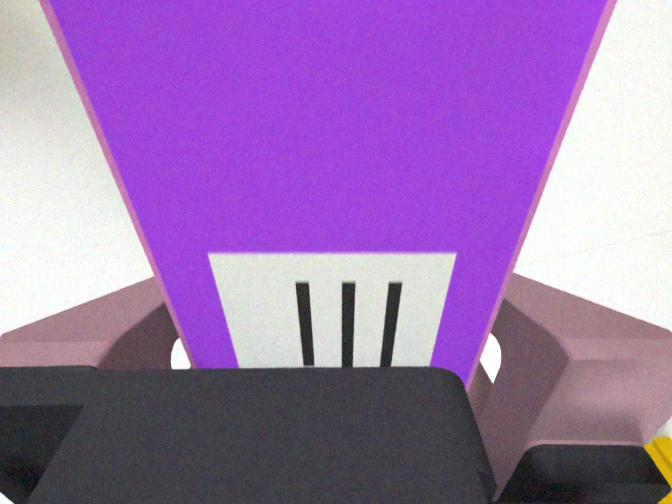

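Request:
move:
  arm3: {"target":[-0.222,-0.337,0.9,0,1,0,0]}
  cameras: []

Request:
move:
  arm3: {"target":[-0.215,-0.337,0.738,0,1,0,0],"speed":0.13}
  cameras: ["arm3_cam_wrist","cam_arm3"]

Scene clock: 533.27 s.
Joint torques (N m): arm1=[2.26 -9.58 7.94 -0.09 0.16 0.08] | arm2=[0.32 -12.86 8.29 0.2 0.03 0.07] | arm3=[0.38 -24.64 14.43 -0.44 -0.25 -0.21] | arm4=[-1.55 -9.47 9.62 -0.17 -0.12 -0.03] | arm5=[-0.85 -9.82 7.09 -0.06 -0.09 0.04] | arm6=[-0.62 -9.7 8.57 -0.14 0.11 -0.07] | arm7=[0.03 -10.52 9.01 0.12 -0.13 0.17] | arm8=[1.96 -11.63 9.47 -0.44 -0.03 0.03]
Heat: arm1: hottest joint3_rad 38 °C; arm2: hottest joint3_rad 40 °C; arm3: hottest joint2_rad 39 °C; arm4: hottest joint3_rad 45 °C; arm5: hottest joint3_rad 40 °C; arm6: hottest joint3_rad 37 °C; arm7: hottest joint3_rad 46 °C; arm8: hottest joint3_rad 39 °C.
move: arm3 off_target
Joint velocities: within noise
arm1, arm2, arm4, arm5, arm6, arm8: as last shown
arm3.joint_positions: joint1_rad=+0.198 joint2_rad=+2.307 joint3_rad=+2.349 joint4_rad=-1.644 joint5_rad=-0.005 joint6_rad=-0.382 gripper_m=+0.05863
arm3.joint_status: not commanded
arm3.hand: x=-0.2070 y=-0.3319 z=+0.8853 quat_wxyz=(+0.005, +1.000, -0.015, +0.016) (m; scene frame)
arm3.hand_target: x=-0.2209 y=-0.3374 z=+0.8999 quat_wxyz=(+0.000, +1.000, +0.000, -0.001) (m; scene frame)
arm3.hand_status: off_target (0.022 m and 2.7 deg from the pose sent, 0.331 m and 17.5 deg at the start)
arm7.joint_positions: joint1_rad=-1.052 joint2_rad=+1.448 joint3_rad=+1.436 joint4_rad=-1.550 joint5_rad=+0.002 joint6_rad=-0.004 gripper_m=+0.09402
arm7.joint_status: not commanded
arm7.hand: x=-0.4757 y=+0.1905 z=+1.0623 quat_wxyz=(-0.001, -0.747, -0.665, +0.003) (m; scene frame)
arm7.hand_target: x=-0.4731 y=+0.1937 z=+1.0579 quat_wxyz=(+0.002, -0.748, -0.664, -0.001) (m; scene frame)
arm7.hand_status: not commanded
pictures: none
No camera images: "cameras" was empty.

Scene clock: 535.23 s.
Joint torques (N m): arm1=[1.73 -9.41 8.08 -0.06 0.19 0.06] | arm2=[0.26 -12.86 8.29 0.18 0.03 0.07] | arm3=[0.32 -25.47 9.28 0.58 -0.25 -0.21] | arm4=[-1.55 -9.47 9.63 -0.17 -0.12 -0.03] | arm5=[-0.15 -8.94 6.95 -0.03 -0.04 0.02] | arm6=[-0.62 -9.7 8.58 -0.14 0.11 -0.07] | arm7=[-0.09 -10.46 9.05 0.13 -0.13 0.18] | arm8=[2.08 -11.34 9.47 -0.59 -0.02 0.04]
Heat: arm1: hottest joint3_rad 38 °C; arm2: hottest joint3_rad 40 °C; arm3: hottest joint2_rad 39 °C; arm4: hottest joint3_rad 45 °C; arm5: hottest joint3_rad 40 °C; arm6: hottest joint3_rad 37 °C; arm7: hottest joint3_rad 46 °C; arm8: hottest joint3_rad 39 °C.
move: arm3 off_target
Joint velocities: within noise
arm1, arm2, arm4, arm5, arm6, arm7, arm8: as last shown
arm3.joint_positions: joint1_rad=+0.198 joint2_rad=+2.366 joint3_rad=+2.063 joint4_rad=-1.283 joint5_rad=-0.005 joint6_rad=-0.385 gripper_m=+0.05863
arm3.joint_status: not commanded
arm3.hand: x=-0.2061 y=-0.3310 z=+0.7366 quat_wxyz=(+0.002, +1.000, -0.014, +0.009) (m; scene frame)
arm3.hand_target: x=-0.2148 y=-0.3370 z=+0.7380 quat_wxyz=(+0.000, +1.000, +0.000, +0.000) (m; scene frame)
arm3.hand_status: off_target (0.011 m and 2.0 deg from the pose sent, 0.148 m and 2.6 deg at the start)
pictures: arm3_cam_wrist, cam_arm3
camera_calibration:
arm3_cam_wrist: T_world_to_cam=[[0.032934, 0.999445, 0.00503516, 0.332789], [0.801493, -0.0294201, 0.59728, -0.278598], [0.597096, -0.0156352, -0.802017, 0.832663], [0, 0, 0, 1]] pos_world=[-0.284845, -0.327782, 0.832535]

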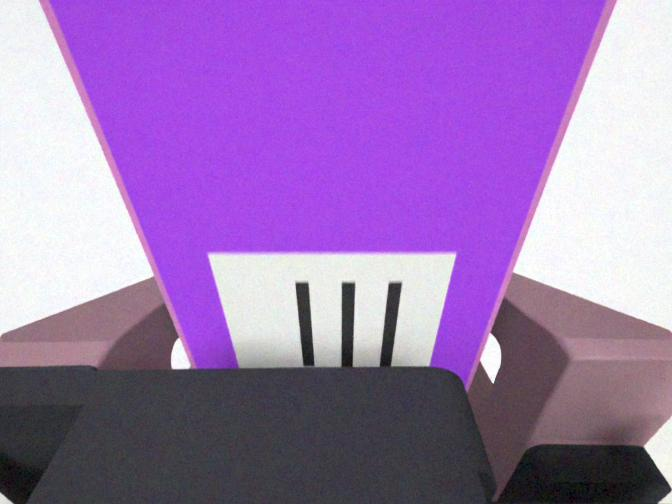

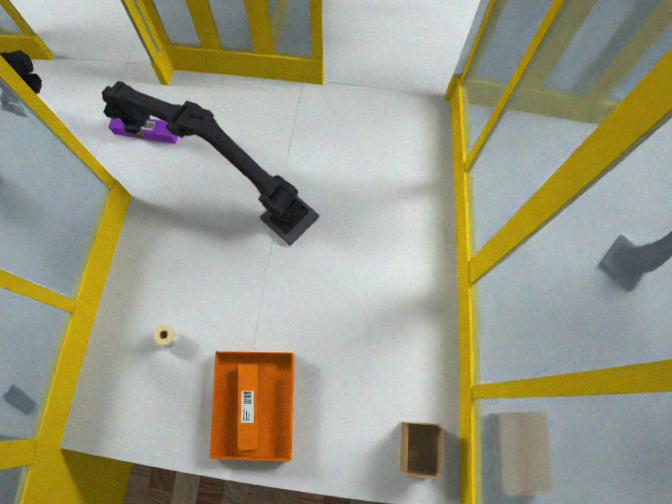

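Request:
move:
  arm3: {"joints":{"gripper_m":0.093}}
  cameras: []

Request:
move:
  arm3: {"target":[-0.213,-0.337,0.92,0,1,0,0],"speed":0.2}
  cameras: []

Request:
move:
  arm3: {"target":[0.043,-0.436,1.07,0,1,-0.015,0]}
  cameras: ["cam_arm3"]

Request:
move:
  arm2: {"target":[-0.200,-0.337,0.91,0,0,1,0]}
  cameras: ["arm2_cam_wrist"]

Scene clock: 543.23 s.
Joint torques (N m): arm1=[2.43 -9.23 8.01 0.03 0.15 0.09] | arm2=[0.26 -12.86 8.29 0.2 0.03 0.07] | arm3=[0.15 -25.52 9.32 0.58 -0.25 -0.22] | arm4=[-1.55 -9.47 9.63 -0.18 -0.12 -0.03] | arm5=[-0.85 -9.41 7.05 -0.05 -0.06 0.01] | arm6=[-0.56 -9.7 8.55 -0.14 0.1 -0.07] | arm7=[0.03 -10.46 9.1 0.16 -0.13 0.19] | arm8=[1.9 -11.46 9.51 -0.54 -0.03 0.02]
Heat: arm1: hottest joint3_rad 38 °C; arm2: hottest joint3_rad 40 °C; arm3: hottest joint2_rad 39 °C; arm4: hottest joint3_rad 45 °C; arm5: hottest joint3_rad 40 °C; arm6: hottest joint3_rad 37 °C; arm7: hottest joint3_rad 46 °C; arm8: hottest joint3_rad 39 °C.
move: arm3 done
Joint velocities: within noise
arm1, arm2, arm4, arm5, arm6, arm7, arm8: as last shown
arm3.joint_positions: joint1_rad=+0.198 joint2_rad=+2.366 joint3_rad=+2.063 joint4_rad=-1.283 joint5_rad=-0.005 joint6_rad=-0.385 gripper_m=+0.09287
arm3.joint_status: all done
arm3.hand: x=-0.2061 y=-0.3310 z=+0.7366 quat_wxyz=(+0.002, +1.000, -0.014, +0.009) (m; scene frame)
arm3.hand_target: x=-0.2148 y=-0.3370 z=+0.7380 quat_wxyz=(+0.000, +1.000, +0.000, +0.000) (m; scene frame)
arm3.hand_status: not commanded
pictures: none
No camera images: "cameras" was empty.

Scene clock: 545.17 s.
Joint torques (N m): arm1=[2.2 -9.29 7.98 -0.08 0.17 0.07] | arm2=[0.32 -12.86 8.29 0.2 0.03 0.07] | arm3=[0.03 -24.88 14.26 -0.4 -0.25 -0.22] | arm4=[-1.55 -9.47 9.63 -0.17 -0.12 -0.03] | arm5=[-0.44 -9.7 7.02 -0.2 -0.08 0.06] | arm6=[-0.56 -9.76 8.57 -0.14 0.1 -0.06] | arm7=[-0.03 -10.46 9.05 0.13 -0.14 0.18] | arm8=[2.08 -11.16 9.4 -0.55 0 0.03]
Heat: arm1: hottest joint3_rad 38 °C; arm2: hottest joint3_rad 40 °C; arm3: hottest joint2_rad 39 °C; arm4: hottest joint3_rad 45 °C; arm5: hottest joint3_rad 40 °C; arm6: hottest joint3_rad 37 °C; arm7: hottest joint3_rad 46 °C; arm8: hottest joint3_rad 39 °C.
move: arm3 off_target
Joint velocities: within noise
arm1.joint_positions: joint1_rad=-1.557 joint2_rad=+1.440 joint3_rad=+1.520 joint4_rad=-1.625 joint5_rad=+0.005 joint6_rad=-0.006 gripper_m=+0.08488
arm1.joint_status: not commanded
arm1.hand: x=-2.3235 y=-0.9942 z=+1.0690 quat_wxyz=(-0.010, -0.834, -0.551, +0.014) (m; scene frame)
arm1.hand_target: x=-2.3191 y=-0.9929 z=+1.0602 quat_wxyz=(+0.000, -0.834, -0.552, +0.000) (m; scene frame)
arm1.hand_status: not commanded
arm2, arm5, arm6, arm7, arm8: as last shown
arm3.joint_positions: joint1_rad=+0.198 joint2_rad=+2.282 joint3_rad=+2.348 joint4_rad=-1.672 joint5_rad=-0.005 joint6_rad=-0.388 gripper_m=+0.09297
arm3.joint_status: not commanded
arm3.hand: x=-0.2005 y=-0.3349 z=+0.9025 quat_wxyz=(+0.006, +1.000, -0.013, +0.018) (m; scene frame)
arm3.hand_target: x=-0.2120 y=-0.3374 z=+0.9201 quat_wxyz=(-0.001, +1.000, +0.000, -0.001) (m; scene frame)
arm3.hand_status: off_target (0.022 m and 2.6 deg from the pose sent, 0.184 m and 2.0 deg at the start; pose on its path clipped on 12 of 58 steps; a joint's target at an end of its range on 13 of 58 steps)
arm4.joint_positions: joint1_rad=-1.877 joint2_rad=+1.444 joint3_rad=+1.555 joint4_rad=-1.658 joint5_rad=-0.014 joint6_rad=-0.004 gripper_m=+0.08491
arm4.joint_status: not commanded
arm4.hand: x=+1.9496 y=-0.9480 z=+1.0654 quat_wxyz=(-0.011, -0.444, -0.896, +0.006) (m; scene frame)
arm4.hand_target: x=+1.9430 y=-0.9490 z=+1.0601 quat_wxyz=(+0.000, -0.447, -0.894, +0.000) (m; scene frame)
arm4.hand_status: not commanded
pictures: none
No camera images: "cameras" was empty.

Scene clock: 547.33 s.
Joint torques (N m): arm1=[2.14 -9.52 7.99 -0.09 0.17 0.07] | arm2=[0.32 -12.86 8.29 0.2 0.03 0.07] | arm3=[-2.02 -14.56 9.28 -0.23 -0.26 -0.15] | arm4=[-1.55 -9.47 9.63 -0.17 -0.12 -0.03] | arm5=[-0.38 -9.76 7.19 -0.08 -0.08 0.08] | arm6=[-0.62 -9.7 8.57 -0.14 0.11 -0.07] | arm7=[0.15 -10.58 8.98 0.12 -0.13 0.18] | arm8=[1.85 -11.52 9.52 -0.46 -0.02 0.03]
Heat: arm1: hottest joint3_rad 38 °C; arm2: hottest joint3_rad 40 °C; arm3: hottest joint2_rad 39 °C; arm4: hottest joint3_rad 45 °C; arm5: hottest joint3_rad 40 °C; arm6: hottest joint3_rad 37 °C; arm7: hottest joint3_rad 46 °C; arm8: hottest joint3_rad 39 °C.
move: arm3 done
Joint velocities: within noise
arm1, arm2, arm4, arm5, arm6, arm7, arm8: as last shown
arm3.joint_positions: joint1_rad=+0.198 joint2_rad=+1.467 joint3_rad=+1.586 joint4_rad=-1.673 joint5_rad=-0.005 joint6_rad=-0.388 gripper_m=+0.09297
arm3.joint_status: not commanded
arm3.hand: x=+0.0364 y=-0.4400 z=+1.0643 quat_wxyz=(-0.004, +1.000, -0.013, -0.006) (m; scene frame)
arm3.hand_target: x=+0.0430 y=-0.4361 z=+1.0695 quat_wxyz=(-0.003, +1.000, -0.015, -0.008) (m; scene frame)
arm3.hand_status: done (0.010 m and 0.9 deg from the pose sent, 0.312 m and 2.2 deg at the start; a joint's target at an end of its range on 27 of 65 steps)
pictures: cam_arm3

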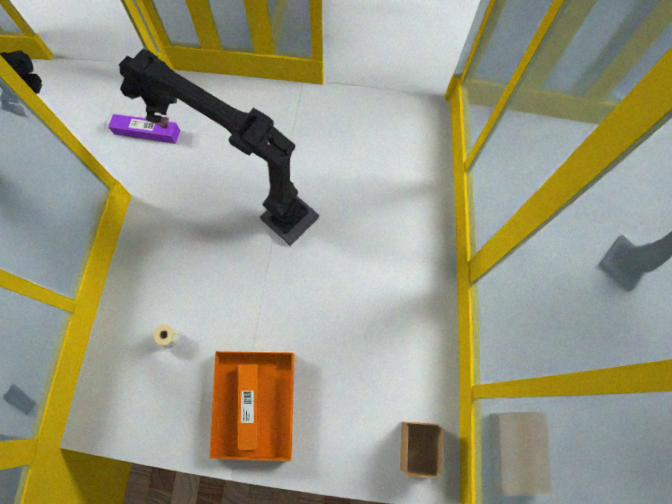

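Scene clock: 549.77 s.
Joint torques (N m): arm1=[2.14 -9.47 7.95 -0.09 0.16 0.09] | arm2=[-0.38 -25.52 12 0.05 0.03 -0.04] | arm3=[-1.9 -14.56 9.26 -0.18 -0.26 -0.15] | arm4=[-1.55 -9.47 9.62 -0.17 -0.12 -0.03] | arm5=[-0.79 -9.82 7.19 -0.16 -0.07 0.01] | arm6=[-0.56 -9.76 8.57 -0.14 0.11 -0.06] | arm7=[-0.03 -10.52 9.03 0.16 -0.11 0.19] | arm8=[1.73 -11.46 9.5 -0.49 -0.02 0.04]
Heat: arm1: hottest joint3_rad 38 °C; arm2: hottest joint3_rad 40 °C; arm3: hottest joint2_rad 39 °C; arm4: hottest joint3_rad 45 °C; arm5: hottest joint3_rad 40 °C; arm6: hottest joint3_rad 37 °C; arm7: hottest joint3_rad 46 °C; arm8: hottest joint3_rad 39 °C.
move: arm2 off_target
Joint velocities: within noise
arm1, arm3, arm4, arm5, arm6, arm7, arm8: as last shown
arm2.joint_positions: joint1_rad=-2.060 joint2_rad=+2.306 joint3_rad=+2.278 joint4_rad=-1.558 joint5_rad=+0.001 joint6_rad=+0.411 gripper_m=+0.09292
arm2.joint_status: not commanded
arm2.hand: x=-0.2110 y=-0.3357 z=+0.9070 quat_wxyz=(+0.007, +0.005, -1.000, +0.003) (m; scene frame)
arm2.hand_target: x=-0.2005 y=-0.3372 z=+0.9099 quat_wxyz=(+0.000, +0.000, -1.000, +0.000) (m; scene frame)
arm2.hand_status: off_target (0.011 m and 1.0 deg from the pose sent, 0.333 m and 1.4 deg at the start)
pictures: arm2_cam_wrist
camera_calibration:
arm2_cam_wrist: T_world_to_cam=[[0.00509496, -0.999817, 0.0184374, -0.352514], [-0.804339, 0.00685741, 0.594131, -0.701915], [-0.594149, -0.017857, -0.804157, 0.718584], [0, 0, 0, 1]] pos_world=[-0.135836, -0.334805, 1.00138]

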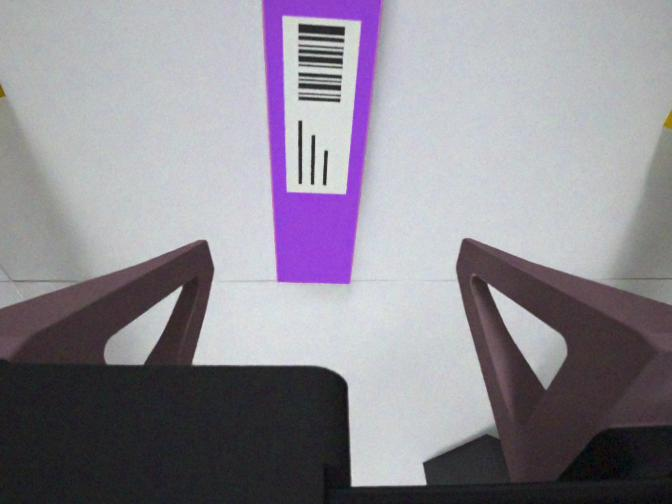

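Request:
move:
  arm2: {"target":[-0.2,-0.317,0.82,0,0,1,0],"speed":0.15}
  cameras: ["arm2_cam_wrist"]

Scene clock: 556.10 s.
Joint torques (N m): arm1=[2.32 -9.93 8.02 -0.12 0.19 0.07] | arm2=[0.44 -26.99 9.32 0.88 0.03 0.07] | arm3=[-1.96 -14.62 9.31 -0.24 -0.26 -0.16] | arm4=[-1.49 -9.47 9.63 -0.17 -0.12 -0.03] | arm5=[-0.32 -9.52 7.08 -0.17 -0.09 0.05] | arm6=[-0.56 -9.7 8.57 -0.16 0.11 -0.06] | arm7=[0.03 -10.4 9.03 0.16 -0.14 0.17] | arm8=[1.55 -11.46 9.46 -0.54 -0.02 0.03]
Heat: arm1: hottest joint3_rad 38 °C; arm2: hottest joint3_rad 41 °C; arm3: hottest joint2_rad 38 °C; arm4: hottest joint3_rad 45 °C; arm5: hottest joint3_rad 40 °C; arm6: hottest joint3_rad 37 °C; arm7: hottest joint3_rad 46 °C; arm8: hottest joint3_rad 39 °C.
move: arm2 done
Joint velocities: within noise
arm1, arm3, arm4, arm7: as last shown
arm2.joint_positions: joint1_rad=-2.048 joint2_rad=+2.386 joint3_rad=+2.204 joint4_rad=-1.401 joint5_rad=+0.001 joint6_rad=+0.425 gripper_m=+0.09292
arm2.joint_status: not commanded
arm2.hand: x=-0.2033 y=-0.3226 z=+0.8234 quat_wxyz=(+0.005, +0.004, -1.000, +0.002) (m; scene frame)
arm2.hand_target: x=-0.2001 y=-0.3170 z=+0.8202 quat_wxyz=(+0.000, +0.000, -1.000, +0.000) (m; scene frame)
arm2.hand_status: done (0.007 m and 0.8 deg from the pose sent, 0.090 m and 1.0 deg at the start)
arm5.joint_positions: joint1_rad=+1.568 joint2_rad=+1.446 joint3_rad=+1.479 joint4_rad=-1.588 joint5_rad=+0.001 joint6_rad=+0.096 gripper_m=+0.09288
arm5.joint_status: not commanded
arm5.hand: x=+2.0516 y=+0.2294 z=+1.0689 quat_wxyz=(+0.003, +0.822, +0.569, -0.003) (m; scene frame)
arm5.hand_target: x=+2.0530 y=+0.2310 z=+1.0699 quat_wxyz=(+0.000, +0.824, +0.566, +0.000) (m; scene frame)
arm5.hand_status: not commanded
arm6.joint_positions: joint1_rad=-1.164 joint2_rad=+1.461 joint3_rad=+1.404 joint4_rad=-1.520 joint5_rad=-0.002 joint6_rad=+0.100 gripper_m=+0.09288
arm6.joint_status: not commanded
arm6.hand: x=+0.7606 y=+0.2101 z=+1.0639 quat_wxyz=(+0.001, -0.808, -0.589, -0.003) (m; scene frame)
arm6.hand_target: x=+0.7610 y=+0.2129 z=+1.0699 quat_wxyz=(+0.000, -0.809, -0.588, +0.000) (m; scene frame)
arm6.hand_status: not commanded
arm8.joint_positions: joint1_rad=+0.435 joint2_rad=+1.457 joint3_rad=+1.575 joint4_rad=-1.671 joint5_rad=-0.001 joint6_rad=+0.170 gripper_m=+0.09293
arm8.joint_status: not commanded
arm8.hand: x=-1.7344 y=+0.2318 z=+1.0716 quat_wxyz=(-0.007, -0.817, -0.577, +0.006) (m; scene frame)
arm8.hand_target: x=-1.7340 y=+0.2350 z=+1.0698 quat_wxyz=(-0.002, -0.819, -0.574, +0.002) (m; scene frame)
arm8.hand_status: not commanded
pictures: arm2_cam_wrist
camera_calibration:
arm2_cam_wrist: T_world_to_cam=[[0.00351595, -0.999843, 0.0173439, -0.33729], [-0.806027, 0.0074319, 0.591832, -0.644369], [-0.591868, -0.0160605, -0.805875, 0.658649], [0, 0, 0, 1]] pos_world=[-0.12836, -0.32187, 0.917996]

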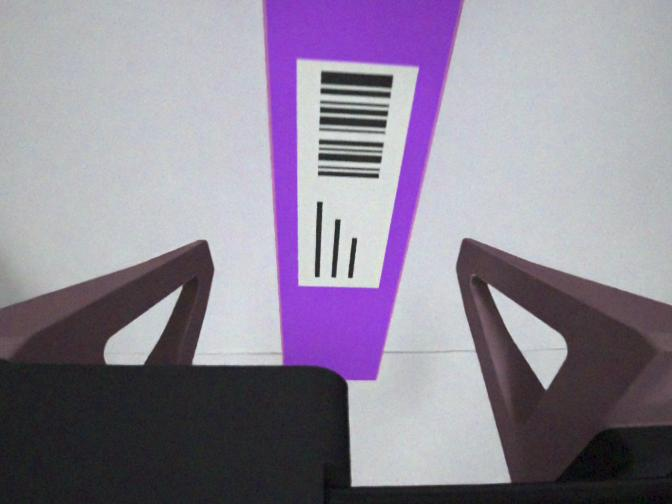

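Good.

Request:
move:
  arm2: {"target":[-0.2,-0.317,0.738,0,0,1,0],"speed":0.12}
  cameras: []

Request:
move:
  arm2: {"joints":{"gripper_m":0.053}}
  cameras: ["arm2_cam_wrist"]

Scene clock: 560.30 s.
Joint torques (N m): arm1=[1.96 -9.64 7.95 -0.17 0.16 0.07] | arm2=[0.62 -26.64 8.54 0.92 0.03 0.08] | arm3=[-2.02 -14.62 9.28 -0.21 -0.26 -0.17] | arm4=[-1.49 -9.47 9.62 -0.18 -0.12 -0.03] | arm5=[-0.91 -9.11 6.99 -0.08 -0.05 0.04] | arm6=[-0.56 -9.64 8.57 -0.16 0.11 -0.06] | arm7=[0.09 -10.46 9.02 0.13 -0.13 0.18] | arm8=[1.85 -11.46 9.54 -0.53 -0.05 0.04]
Heat: arm1: hottest joint3_rad 38 °C; arm2: hottest joint3_rad 41 °C; arm3: hottest joint2_rad 38 °C; arm4: hottest joint3_rad 45 °C; arm5: hottest joint3_rad 40 °C; arm6: hottest joint3_rad 37 °C; arm7: hottest joint3_rad 46 °C; arm8: hottest joint3_rad 39 °C.
move: arm2 done
Joint velocities: within noise
arm1, arm3, arm4, arm5, arm6, arm7, arm8: as last shown
arm2.joint_positions: joint1_rad=-2.048 joint2_rad=+2.459 joint3_rad=+2.131 joint4_rad=-1.248 joint5_rad=+0.001 joint6_rad=+0.425 gripper_m=+0.09292
arm2.joint_status: not commanded
arm2.hand: x=-0.2014 y=-0.3216 z=+0.7456 quat_wxyz=(+0.002, +0.004, -1.000, +0.001) (m; scene frame)
arm2.hand_target: x=-0.2002 y=-0.3170 z=+0.7381 quat_wxyz=(+0.000, +0.000, -1.000, +0.000) (m; scene frame)
arm2.hand_status: done (0.009 m and 0.5 deg from the pose sent, 0.086 m and 0.8 deg at the start)
pictures: none
No camera images: "cameras" was empty.

Scene clock: 560.97 s.
Joint torques (N m): arm1=[2.02 -9.41 8.06 -0.02 0.17 0.06] | arm2=[0.62 -26.99 8.51 0.9 0.03 0.07] | arm3=[-1.9 -14.51 9.28 -0.18 -0.26 -0.16] | arm4=[-1.55 -9.47 9.63 -0.18 -0.12 -0.03] | arm5=[-1.14 -9.47 7.19 0.03 -0.11 0.03] | arm6=[-0.67 -9.76 8.58 -0.14 0.11 -0.06] | arm7=[0.03 -10.29 9.02 0.12 -0.11 0.19] | arm8=[2.02 -11.58 9.44 -0.49 -0.03 0.02]
Heat: arm1: hottest joint3_rad 38 °C; arm2: hottest joint3_rad 41 °C; arm3: hottest joint2_rad 38 °C; arm4: hottest joint3_rad 45 °C; arm5: hottest joint3_rad 40 °C; arm6: hottest joint3_rad 37 °C; arm7: hottest joint3_rad 46 °C; arm8: hottest joint3_rad 39 °C.
move: arm2 off_target
Joint velocities: within noise
arm1, arm3, arm4, arm5, arm6, arm8: as last shown
arm2.joint_positions: joint1_rad=-2.048 joint2_rad=+2.459 joint3_rad=+2.131 joint4_rad=-1.248 joint5_rad=+0.001 joint6_rad=+0.425 gripper_m=+0.05913
arm2.joint_status: gripper_m off_target (ended at +0.05916, target +0.05300)
arm2.hand: x=-0.2014 y=-0.3216 z=+0.7456 quat_wxyz=(+0.002, +0.004, -1.000, +0.001) (m; scene frame)
arm2.hand_target: x=-0.2002 y=-0.3171 z=+0.7381 quat_wxyz=(+0.000, +0.000, -1.000, +0.000) (m; scene frame)
arm2.hand_status: not commanded
arm7.joint_positions: joint1_rad=-1.052 joint2_rad=+1.448 joint3_rad=+1.436 joint4_rad=-1.550 joint5_rad=+0.002 joint6_rad=-0.004 gripper_m=+0.09402
arm7.joint_status: not commanded
arm7.hand: x=-0.4757 y=+0.1905 z=+1.0623 quat_wxyz=(-0.001, -0.747, -0.665, +0.003) (m; scene frame)
arm7.hand_target: x=-0.4731 y=+0.1937 z=+1.0579 quat_wxyz=(+0.002, -0.748, -0.664, -0.001) (m; scene frame)
arm7.hand_status: not commanded
pictures: arm2_cam_wrist
camera_calibration:
arm2_cam_wrist: T_world_to_cam=[[0.00302808, -0.999891, 0.0144842, -0.332947], [-0.809698, 0.00604841, 0.586815, -0.594192], [-0.586839, -0.0135048, -0.809591, 0.601666], [0, 0, 0, 1]] pos_world=[-0.127027, -0.321191, 0.840607]

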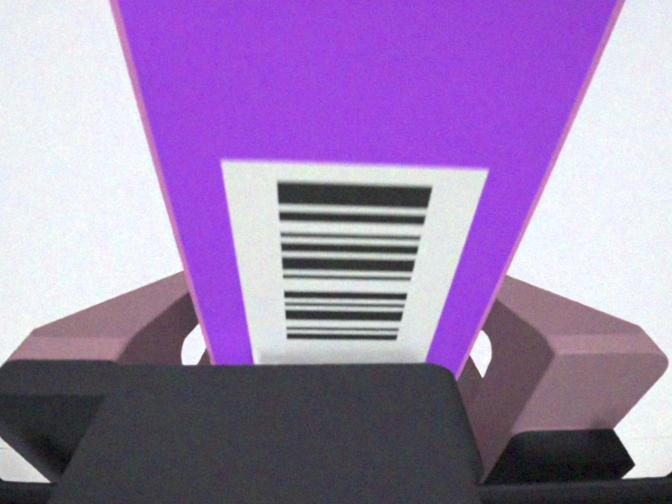

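Request:
move:
  arm2: {"target":[-0.2,-0.325,0.92,0,0,1,0],"speed":0.2}
  cameras: []

Request:
move:
  arm2: {"target":[-0.469,-0.45,1.08,0,0,1,0]}
  cameras: []

Request:
move:
  arm2: {"joints":{"joint1_rad":-1.434}}
  cameras: ["arm2_cam_wrist","cam_arm7"]

Scene clock: 568.97 s.
Joint torques (N m): arm1=[2.14 -9.58 7.97 -0.09 0.17 0.08] | arm2=[-0.15 -26.34 12.07 0.09 0.03 -0.03] | arm3=[-1.96 -14.68 9.28 -0.24 -0.26 -0.16] | arm4=[-1.49 -9.41 9.63 -0.17 -0.12 -0.03] | arm5=[-0.85 -9.41 7.17 -0.16 -0.11 0.05] | arm6=[-0.62 -9.7 8.57 -0.14 0.11 -0.06] | arm7=[0.03 -10.29 8.99 0.14 -0.11 0.18] | arm8=[1.79 -11.75 9.5 -0.53 -0.03 0.04]
Heat: arm1: hottest joint3_rad 38 °C; arm2: hottest joint3_rad 41 °C; arm3: hottest joint2_rad 38 °C; arm4: hottest joint3_rad 45 °C; arm5: hottest joint3_rad 40 °C; arm6: hottest joint3_rad 37 °C; arm7: hottest joint3_rad 46 °C; arm8: hottest joint3_rad 39 °C.
move: arm2 off_target
Joint velocities: within noise
arm1, arm3, arm4, arm5, arm6, arm7, arm8: as last shown
arm2.joint_positions: joint1_rad=-2.048 joint2_rad=+2.335 joint3_rad=+2.344 joint4_rad=-1.603 joint5_rad=+0.001 joint6_rad=+0.425 gripper_m=+0.05913
arm2.joint_status: not commanded
arm2.hand: x=-0.2103 y=-0.3259 z=+0.9120 quat_wxyz=(+0.010, +0.004, -1.000, +0.005) (m; scene frame)
arm2.hand_target: x=-0.2006 y=-0.3253 z=+0.9200 quat_wxyz=(-0.001, +0.000, -1.000, +0.000) (m; scene frame)
arm2.hand_status: off_target (0.013 m and 1.4 deg from the pose sent, 0.174 m and 0.5 deg at the start)
pictures: none
No camera images: "cameras" was empty.

Scene clock: 571.20 s.
Joint torques (N m): arm1=[1.9 -9.64 7.95 -0.1 0.19 0.07] | arm2=[-0.44 -12.98 8.42 0.2 0.03 -0.07] | arm3=[-1.96 -14.56 9.28 -0.23 -0.26 -0.16] | arm4=[-1.55 -9.47 9.63 -0.17 -0.12 -0.03] | arm5=[-0.44 -9.47 7.1 -0.12 -0.06 0.02] | arm6=[-0.56 -9.64 8.55 -0.14 0.11 -0.06] | arm7=[0.15 -10.46 9.02 0.1 -0.12 0.18] | arm8=[1.96 -11.4 9.5 -0.47 -0.03 0.03]
Heat: arm1: hottest joint3_rad 38 °C; arm2: hottest joint3_rad 41 °C; arm3: hottest joint2_rad 37 °C; arm4: hottest joint3_rad 45 °C; arm5: hottest joint3_rad 40 °C; arm6: hottest joint3_rad 37 °C; arm7: hottest joint3_rad 46 °C; arm8: hottest joint3_rad 39 °C.
move: arm2 done
Joint velocities: arm1=[-0.015 -0.024 -0.022 0.012 0.168 -0.037 0] | arm2=[within noise] | arm3=[within noise] | arm4=[within noise] | arm5=[within noise] | arm6=[within noise] | arm7=[within noise] | arm8=[within noise]
arm1, arm3, arm4, arm5, arm6, arm7, arm8: as last shown
arm2.joint_positions: joint1_rad=-2.049 joint2_rad=+1.435 joint3_rad=+1.478 joint4_rad=-1.597 joint5_rad=+0.001 joint6_rad=+0.425 gripper_m=+0.05913
arm2.joint_status: not commanded
arm2.hand: x=-0.4691 y=-0.4464 z=+1.0830 quat_wxyz=(-0.008, +0.004, -1.000, -0.004) (m; scene frame)
arm2.hand_target: x=-0.4690 y=-0.4500 z=+1.0800 quat_wxyz=(+0.000, +0.000, -1.000, +0.000) (m; scene frame)
arm2.hand_status: done (0.005 m and 1.1 deg from the pose sent, 0.333 m and 1.4 deg at the start)
pictures: none
No camera images: "cameras" was empty.

Scene clock: 572.50 s.
Joint torques (N m): arm1=[2.08 -9.41 7.91 -0.09 0.17 0.07] | arm2=[0.85 -12.98 8.42 0.2 0.03 -0.07] | arm3=[-1.96 -14.51 9.26 -0.23 -0.26 -0.16] | arm4=[-1.55 -9.47 9.62 -0.17 -0.12 -0.03] | arm5=[-0.03 -9.64 7.19 -0.18 -0.05 0.05] | arm6=[-0.56 -9.7 8.59 -0.13 0.11 -0.07] | arm7=[0.15 -10.64 8.98 0.12 -0.14 0.18] | arm8=[1.85 -11.58 9.51 -0.55 -0.02 0.02]
Heat: arm1: hottest joint3_rad 38 °C; arm2: hottest joint3_rad 41 °C; arm3: hottest joint2_rad 37 °C; arm4: hottest joint3_rad 45 °C; arm5: hottest joint3_rad 40 °C; arm6: hottest joint3_rad 37 °C; arm7: hottest joint3_rad 46 °C; arm8: hottest joint3_rad 39 °C.
move: arm2 done
Joint velocities: within noise
arm1.joint_positions: joint1_rad=-1.557 joint2_rad=+1.440 joint3_rad=+1.520 joint4_rad=-1.625 joint5_rad=+0.005 joint6_rad=-0.006 gripper_m=+0.08488
arm1.joint_status: not commanded
arm1.hand: x=-2.3235 y=-0.9942 z=+1.0690 quat_wxyz=(-0.010, -0.834, -0.551, +0.014) (m; scene frame)
arm1.hand_target: x=-2.3191 y=-0.9929 z=+1.0602 quat_wxyz=(+0.000, -0.834, -0.552, +0.000) (m; scene frame)
arm1.hand_status: not commanded
arm2.joint_positions: joint1_rad=-1.436 joint2_rad=+1.435 joint3_rad=+1.478 joint4_rad=-1.597 joint5_rad=+0.001 joint6_rad=+0.425 gripper_m=+0.05917
arm2.joint_status: all done
arm2.hand: x=-0.6406 y=-0.2573 z=+1.0833 quat_wxyz=(-0.007, +0.305, -0.952, -0.006) (m; scene frame)
arm2.hand_target: x=-0.6424 y=-0.2579 z=+1.0803 quat_wxyz=(+0.000, +0.306, -0.952, +0.000) (m; scene frame)
arm2.hand_status: not commanded
arm3, arm5, arm6, arm7, arm8: as last shown
arm4.joint_positions: joint1_rad=-1.877 joint2_rad=+1.444 joint3_rad=+1.555 joint4_rad=-1.658 joint5_rad=-0.014 joint6_rad=-0.004 gripper_m=+0.08491
arm4.joint_status: not commanded
arm4.hand: x=+1.9496 y=-0.9480 z=+1.0654 quat_wxyz=(-0.011, -0.444, -0.896, +0.006) (m; scene frame)
arm4.hand_target: x=+1.9430 y=-0.9490 z=+1.0601 quat_wxyz=(+0.000, -0.447, -0.894, +0.000) (m; scene frame)
arm4.hand_status: not commanded
pictures: arm2_cam_wrist, cam_arm7
camera_calibration:
arm2_cam_wrist: T_world_to_cam=[[0.576073, -0.817381, 0.00530424, 0.151849], [-0.673378, -0.470885, 0.569938, -1.1655], [-0.463359, -0.331898, -0.821671, 0.628423], [0, 0, 0, 1]] pos_world=[-0.581114, -0.216126, 1.17981]

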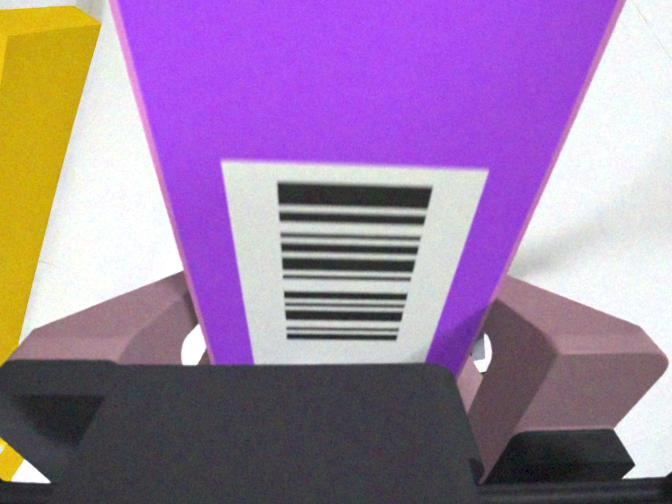

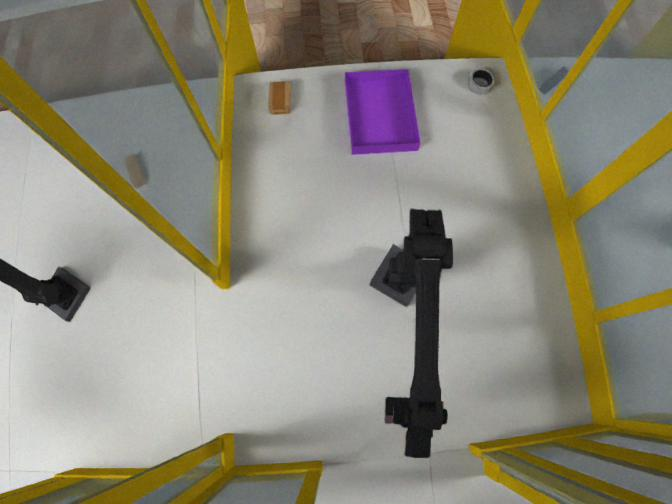

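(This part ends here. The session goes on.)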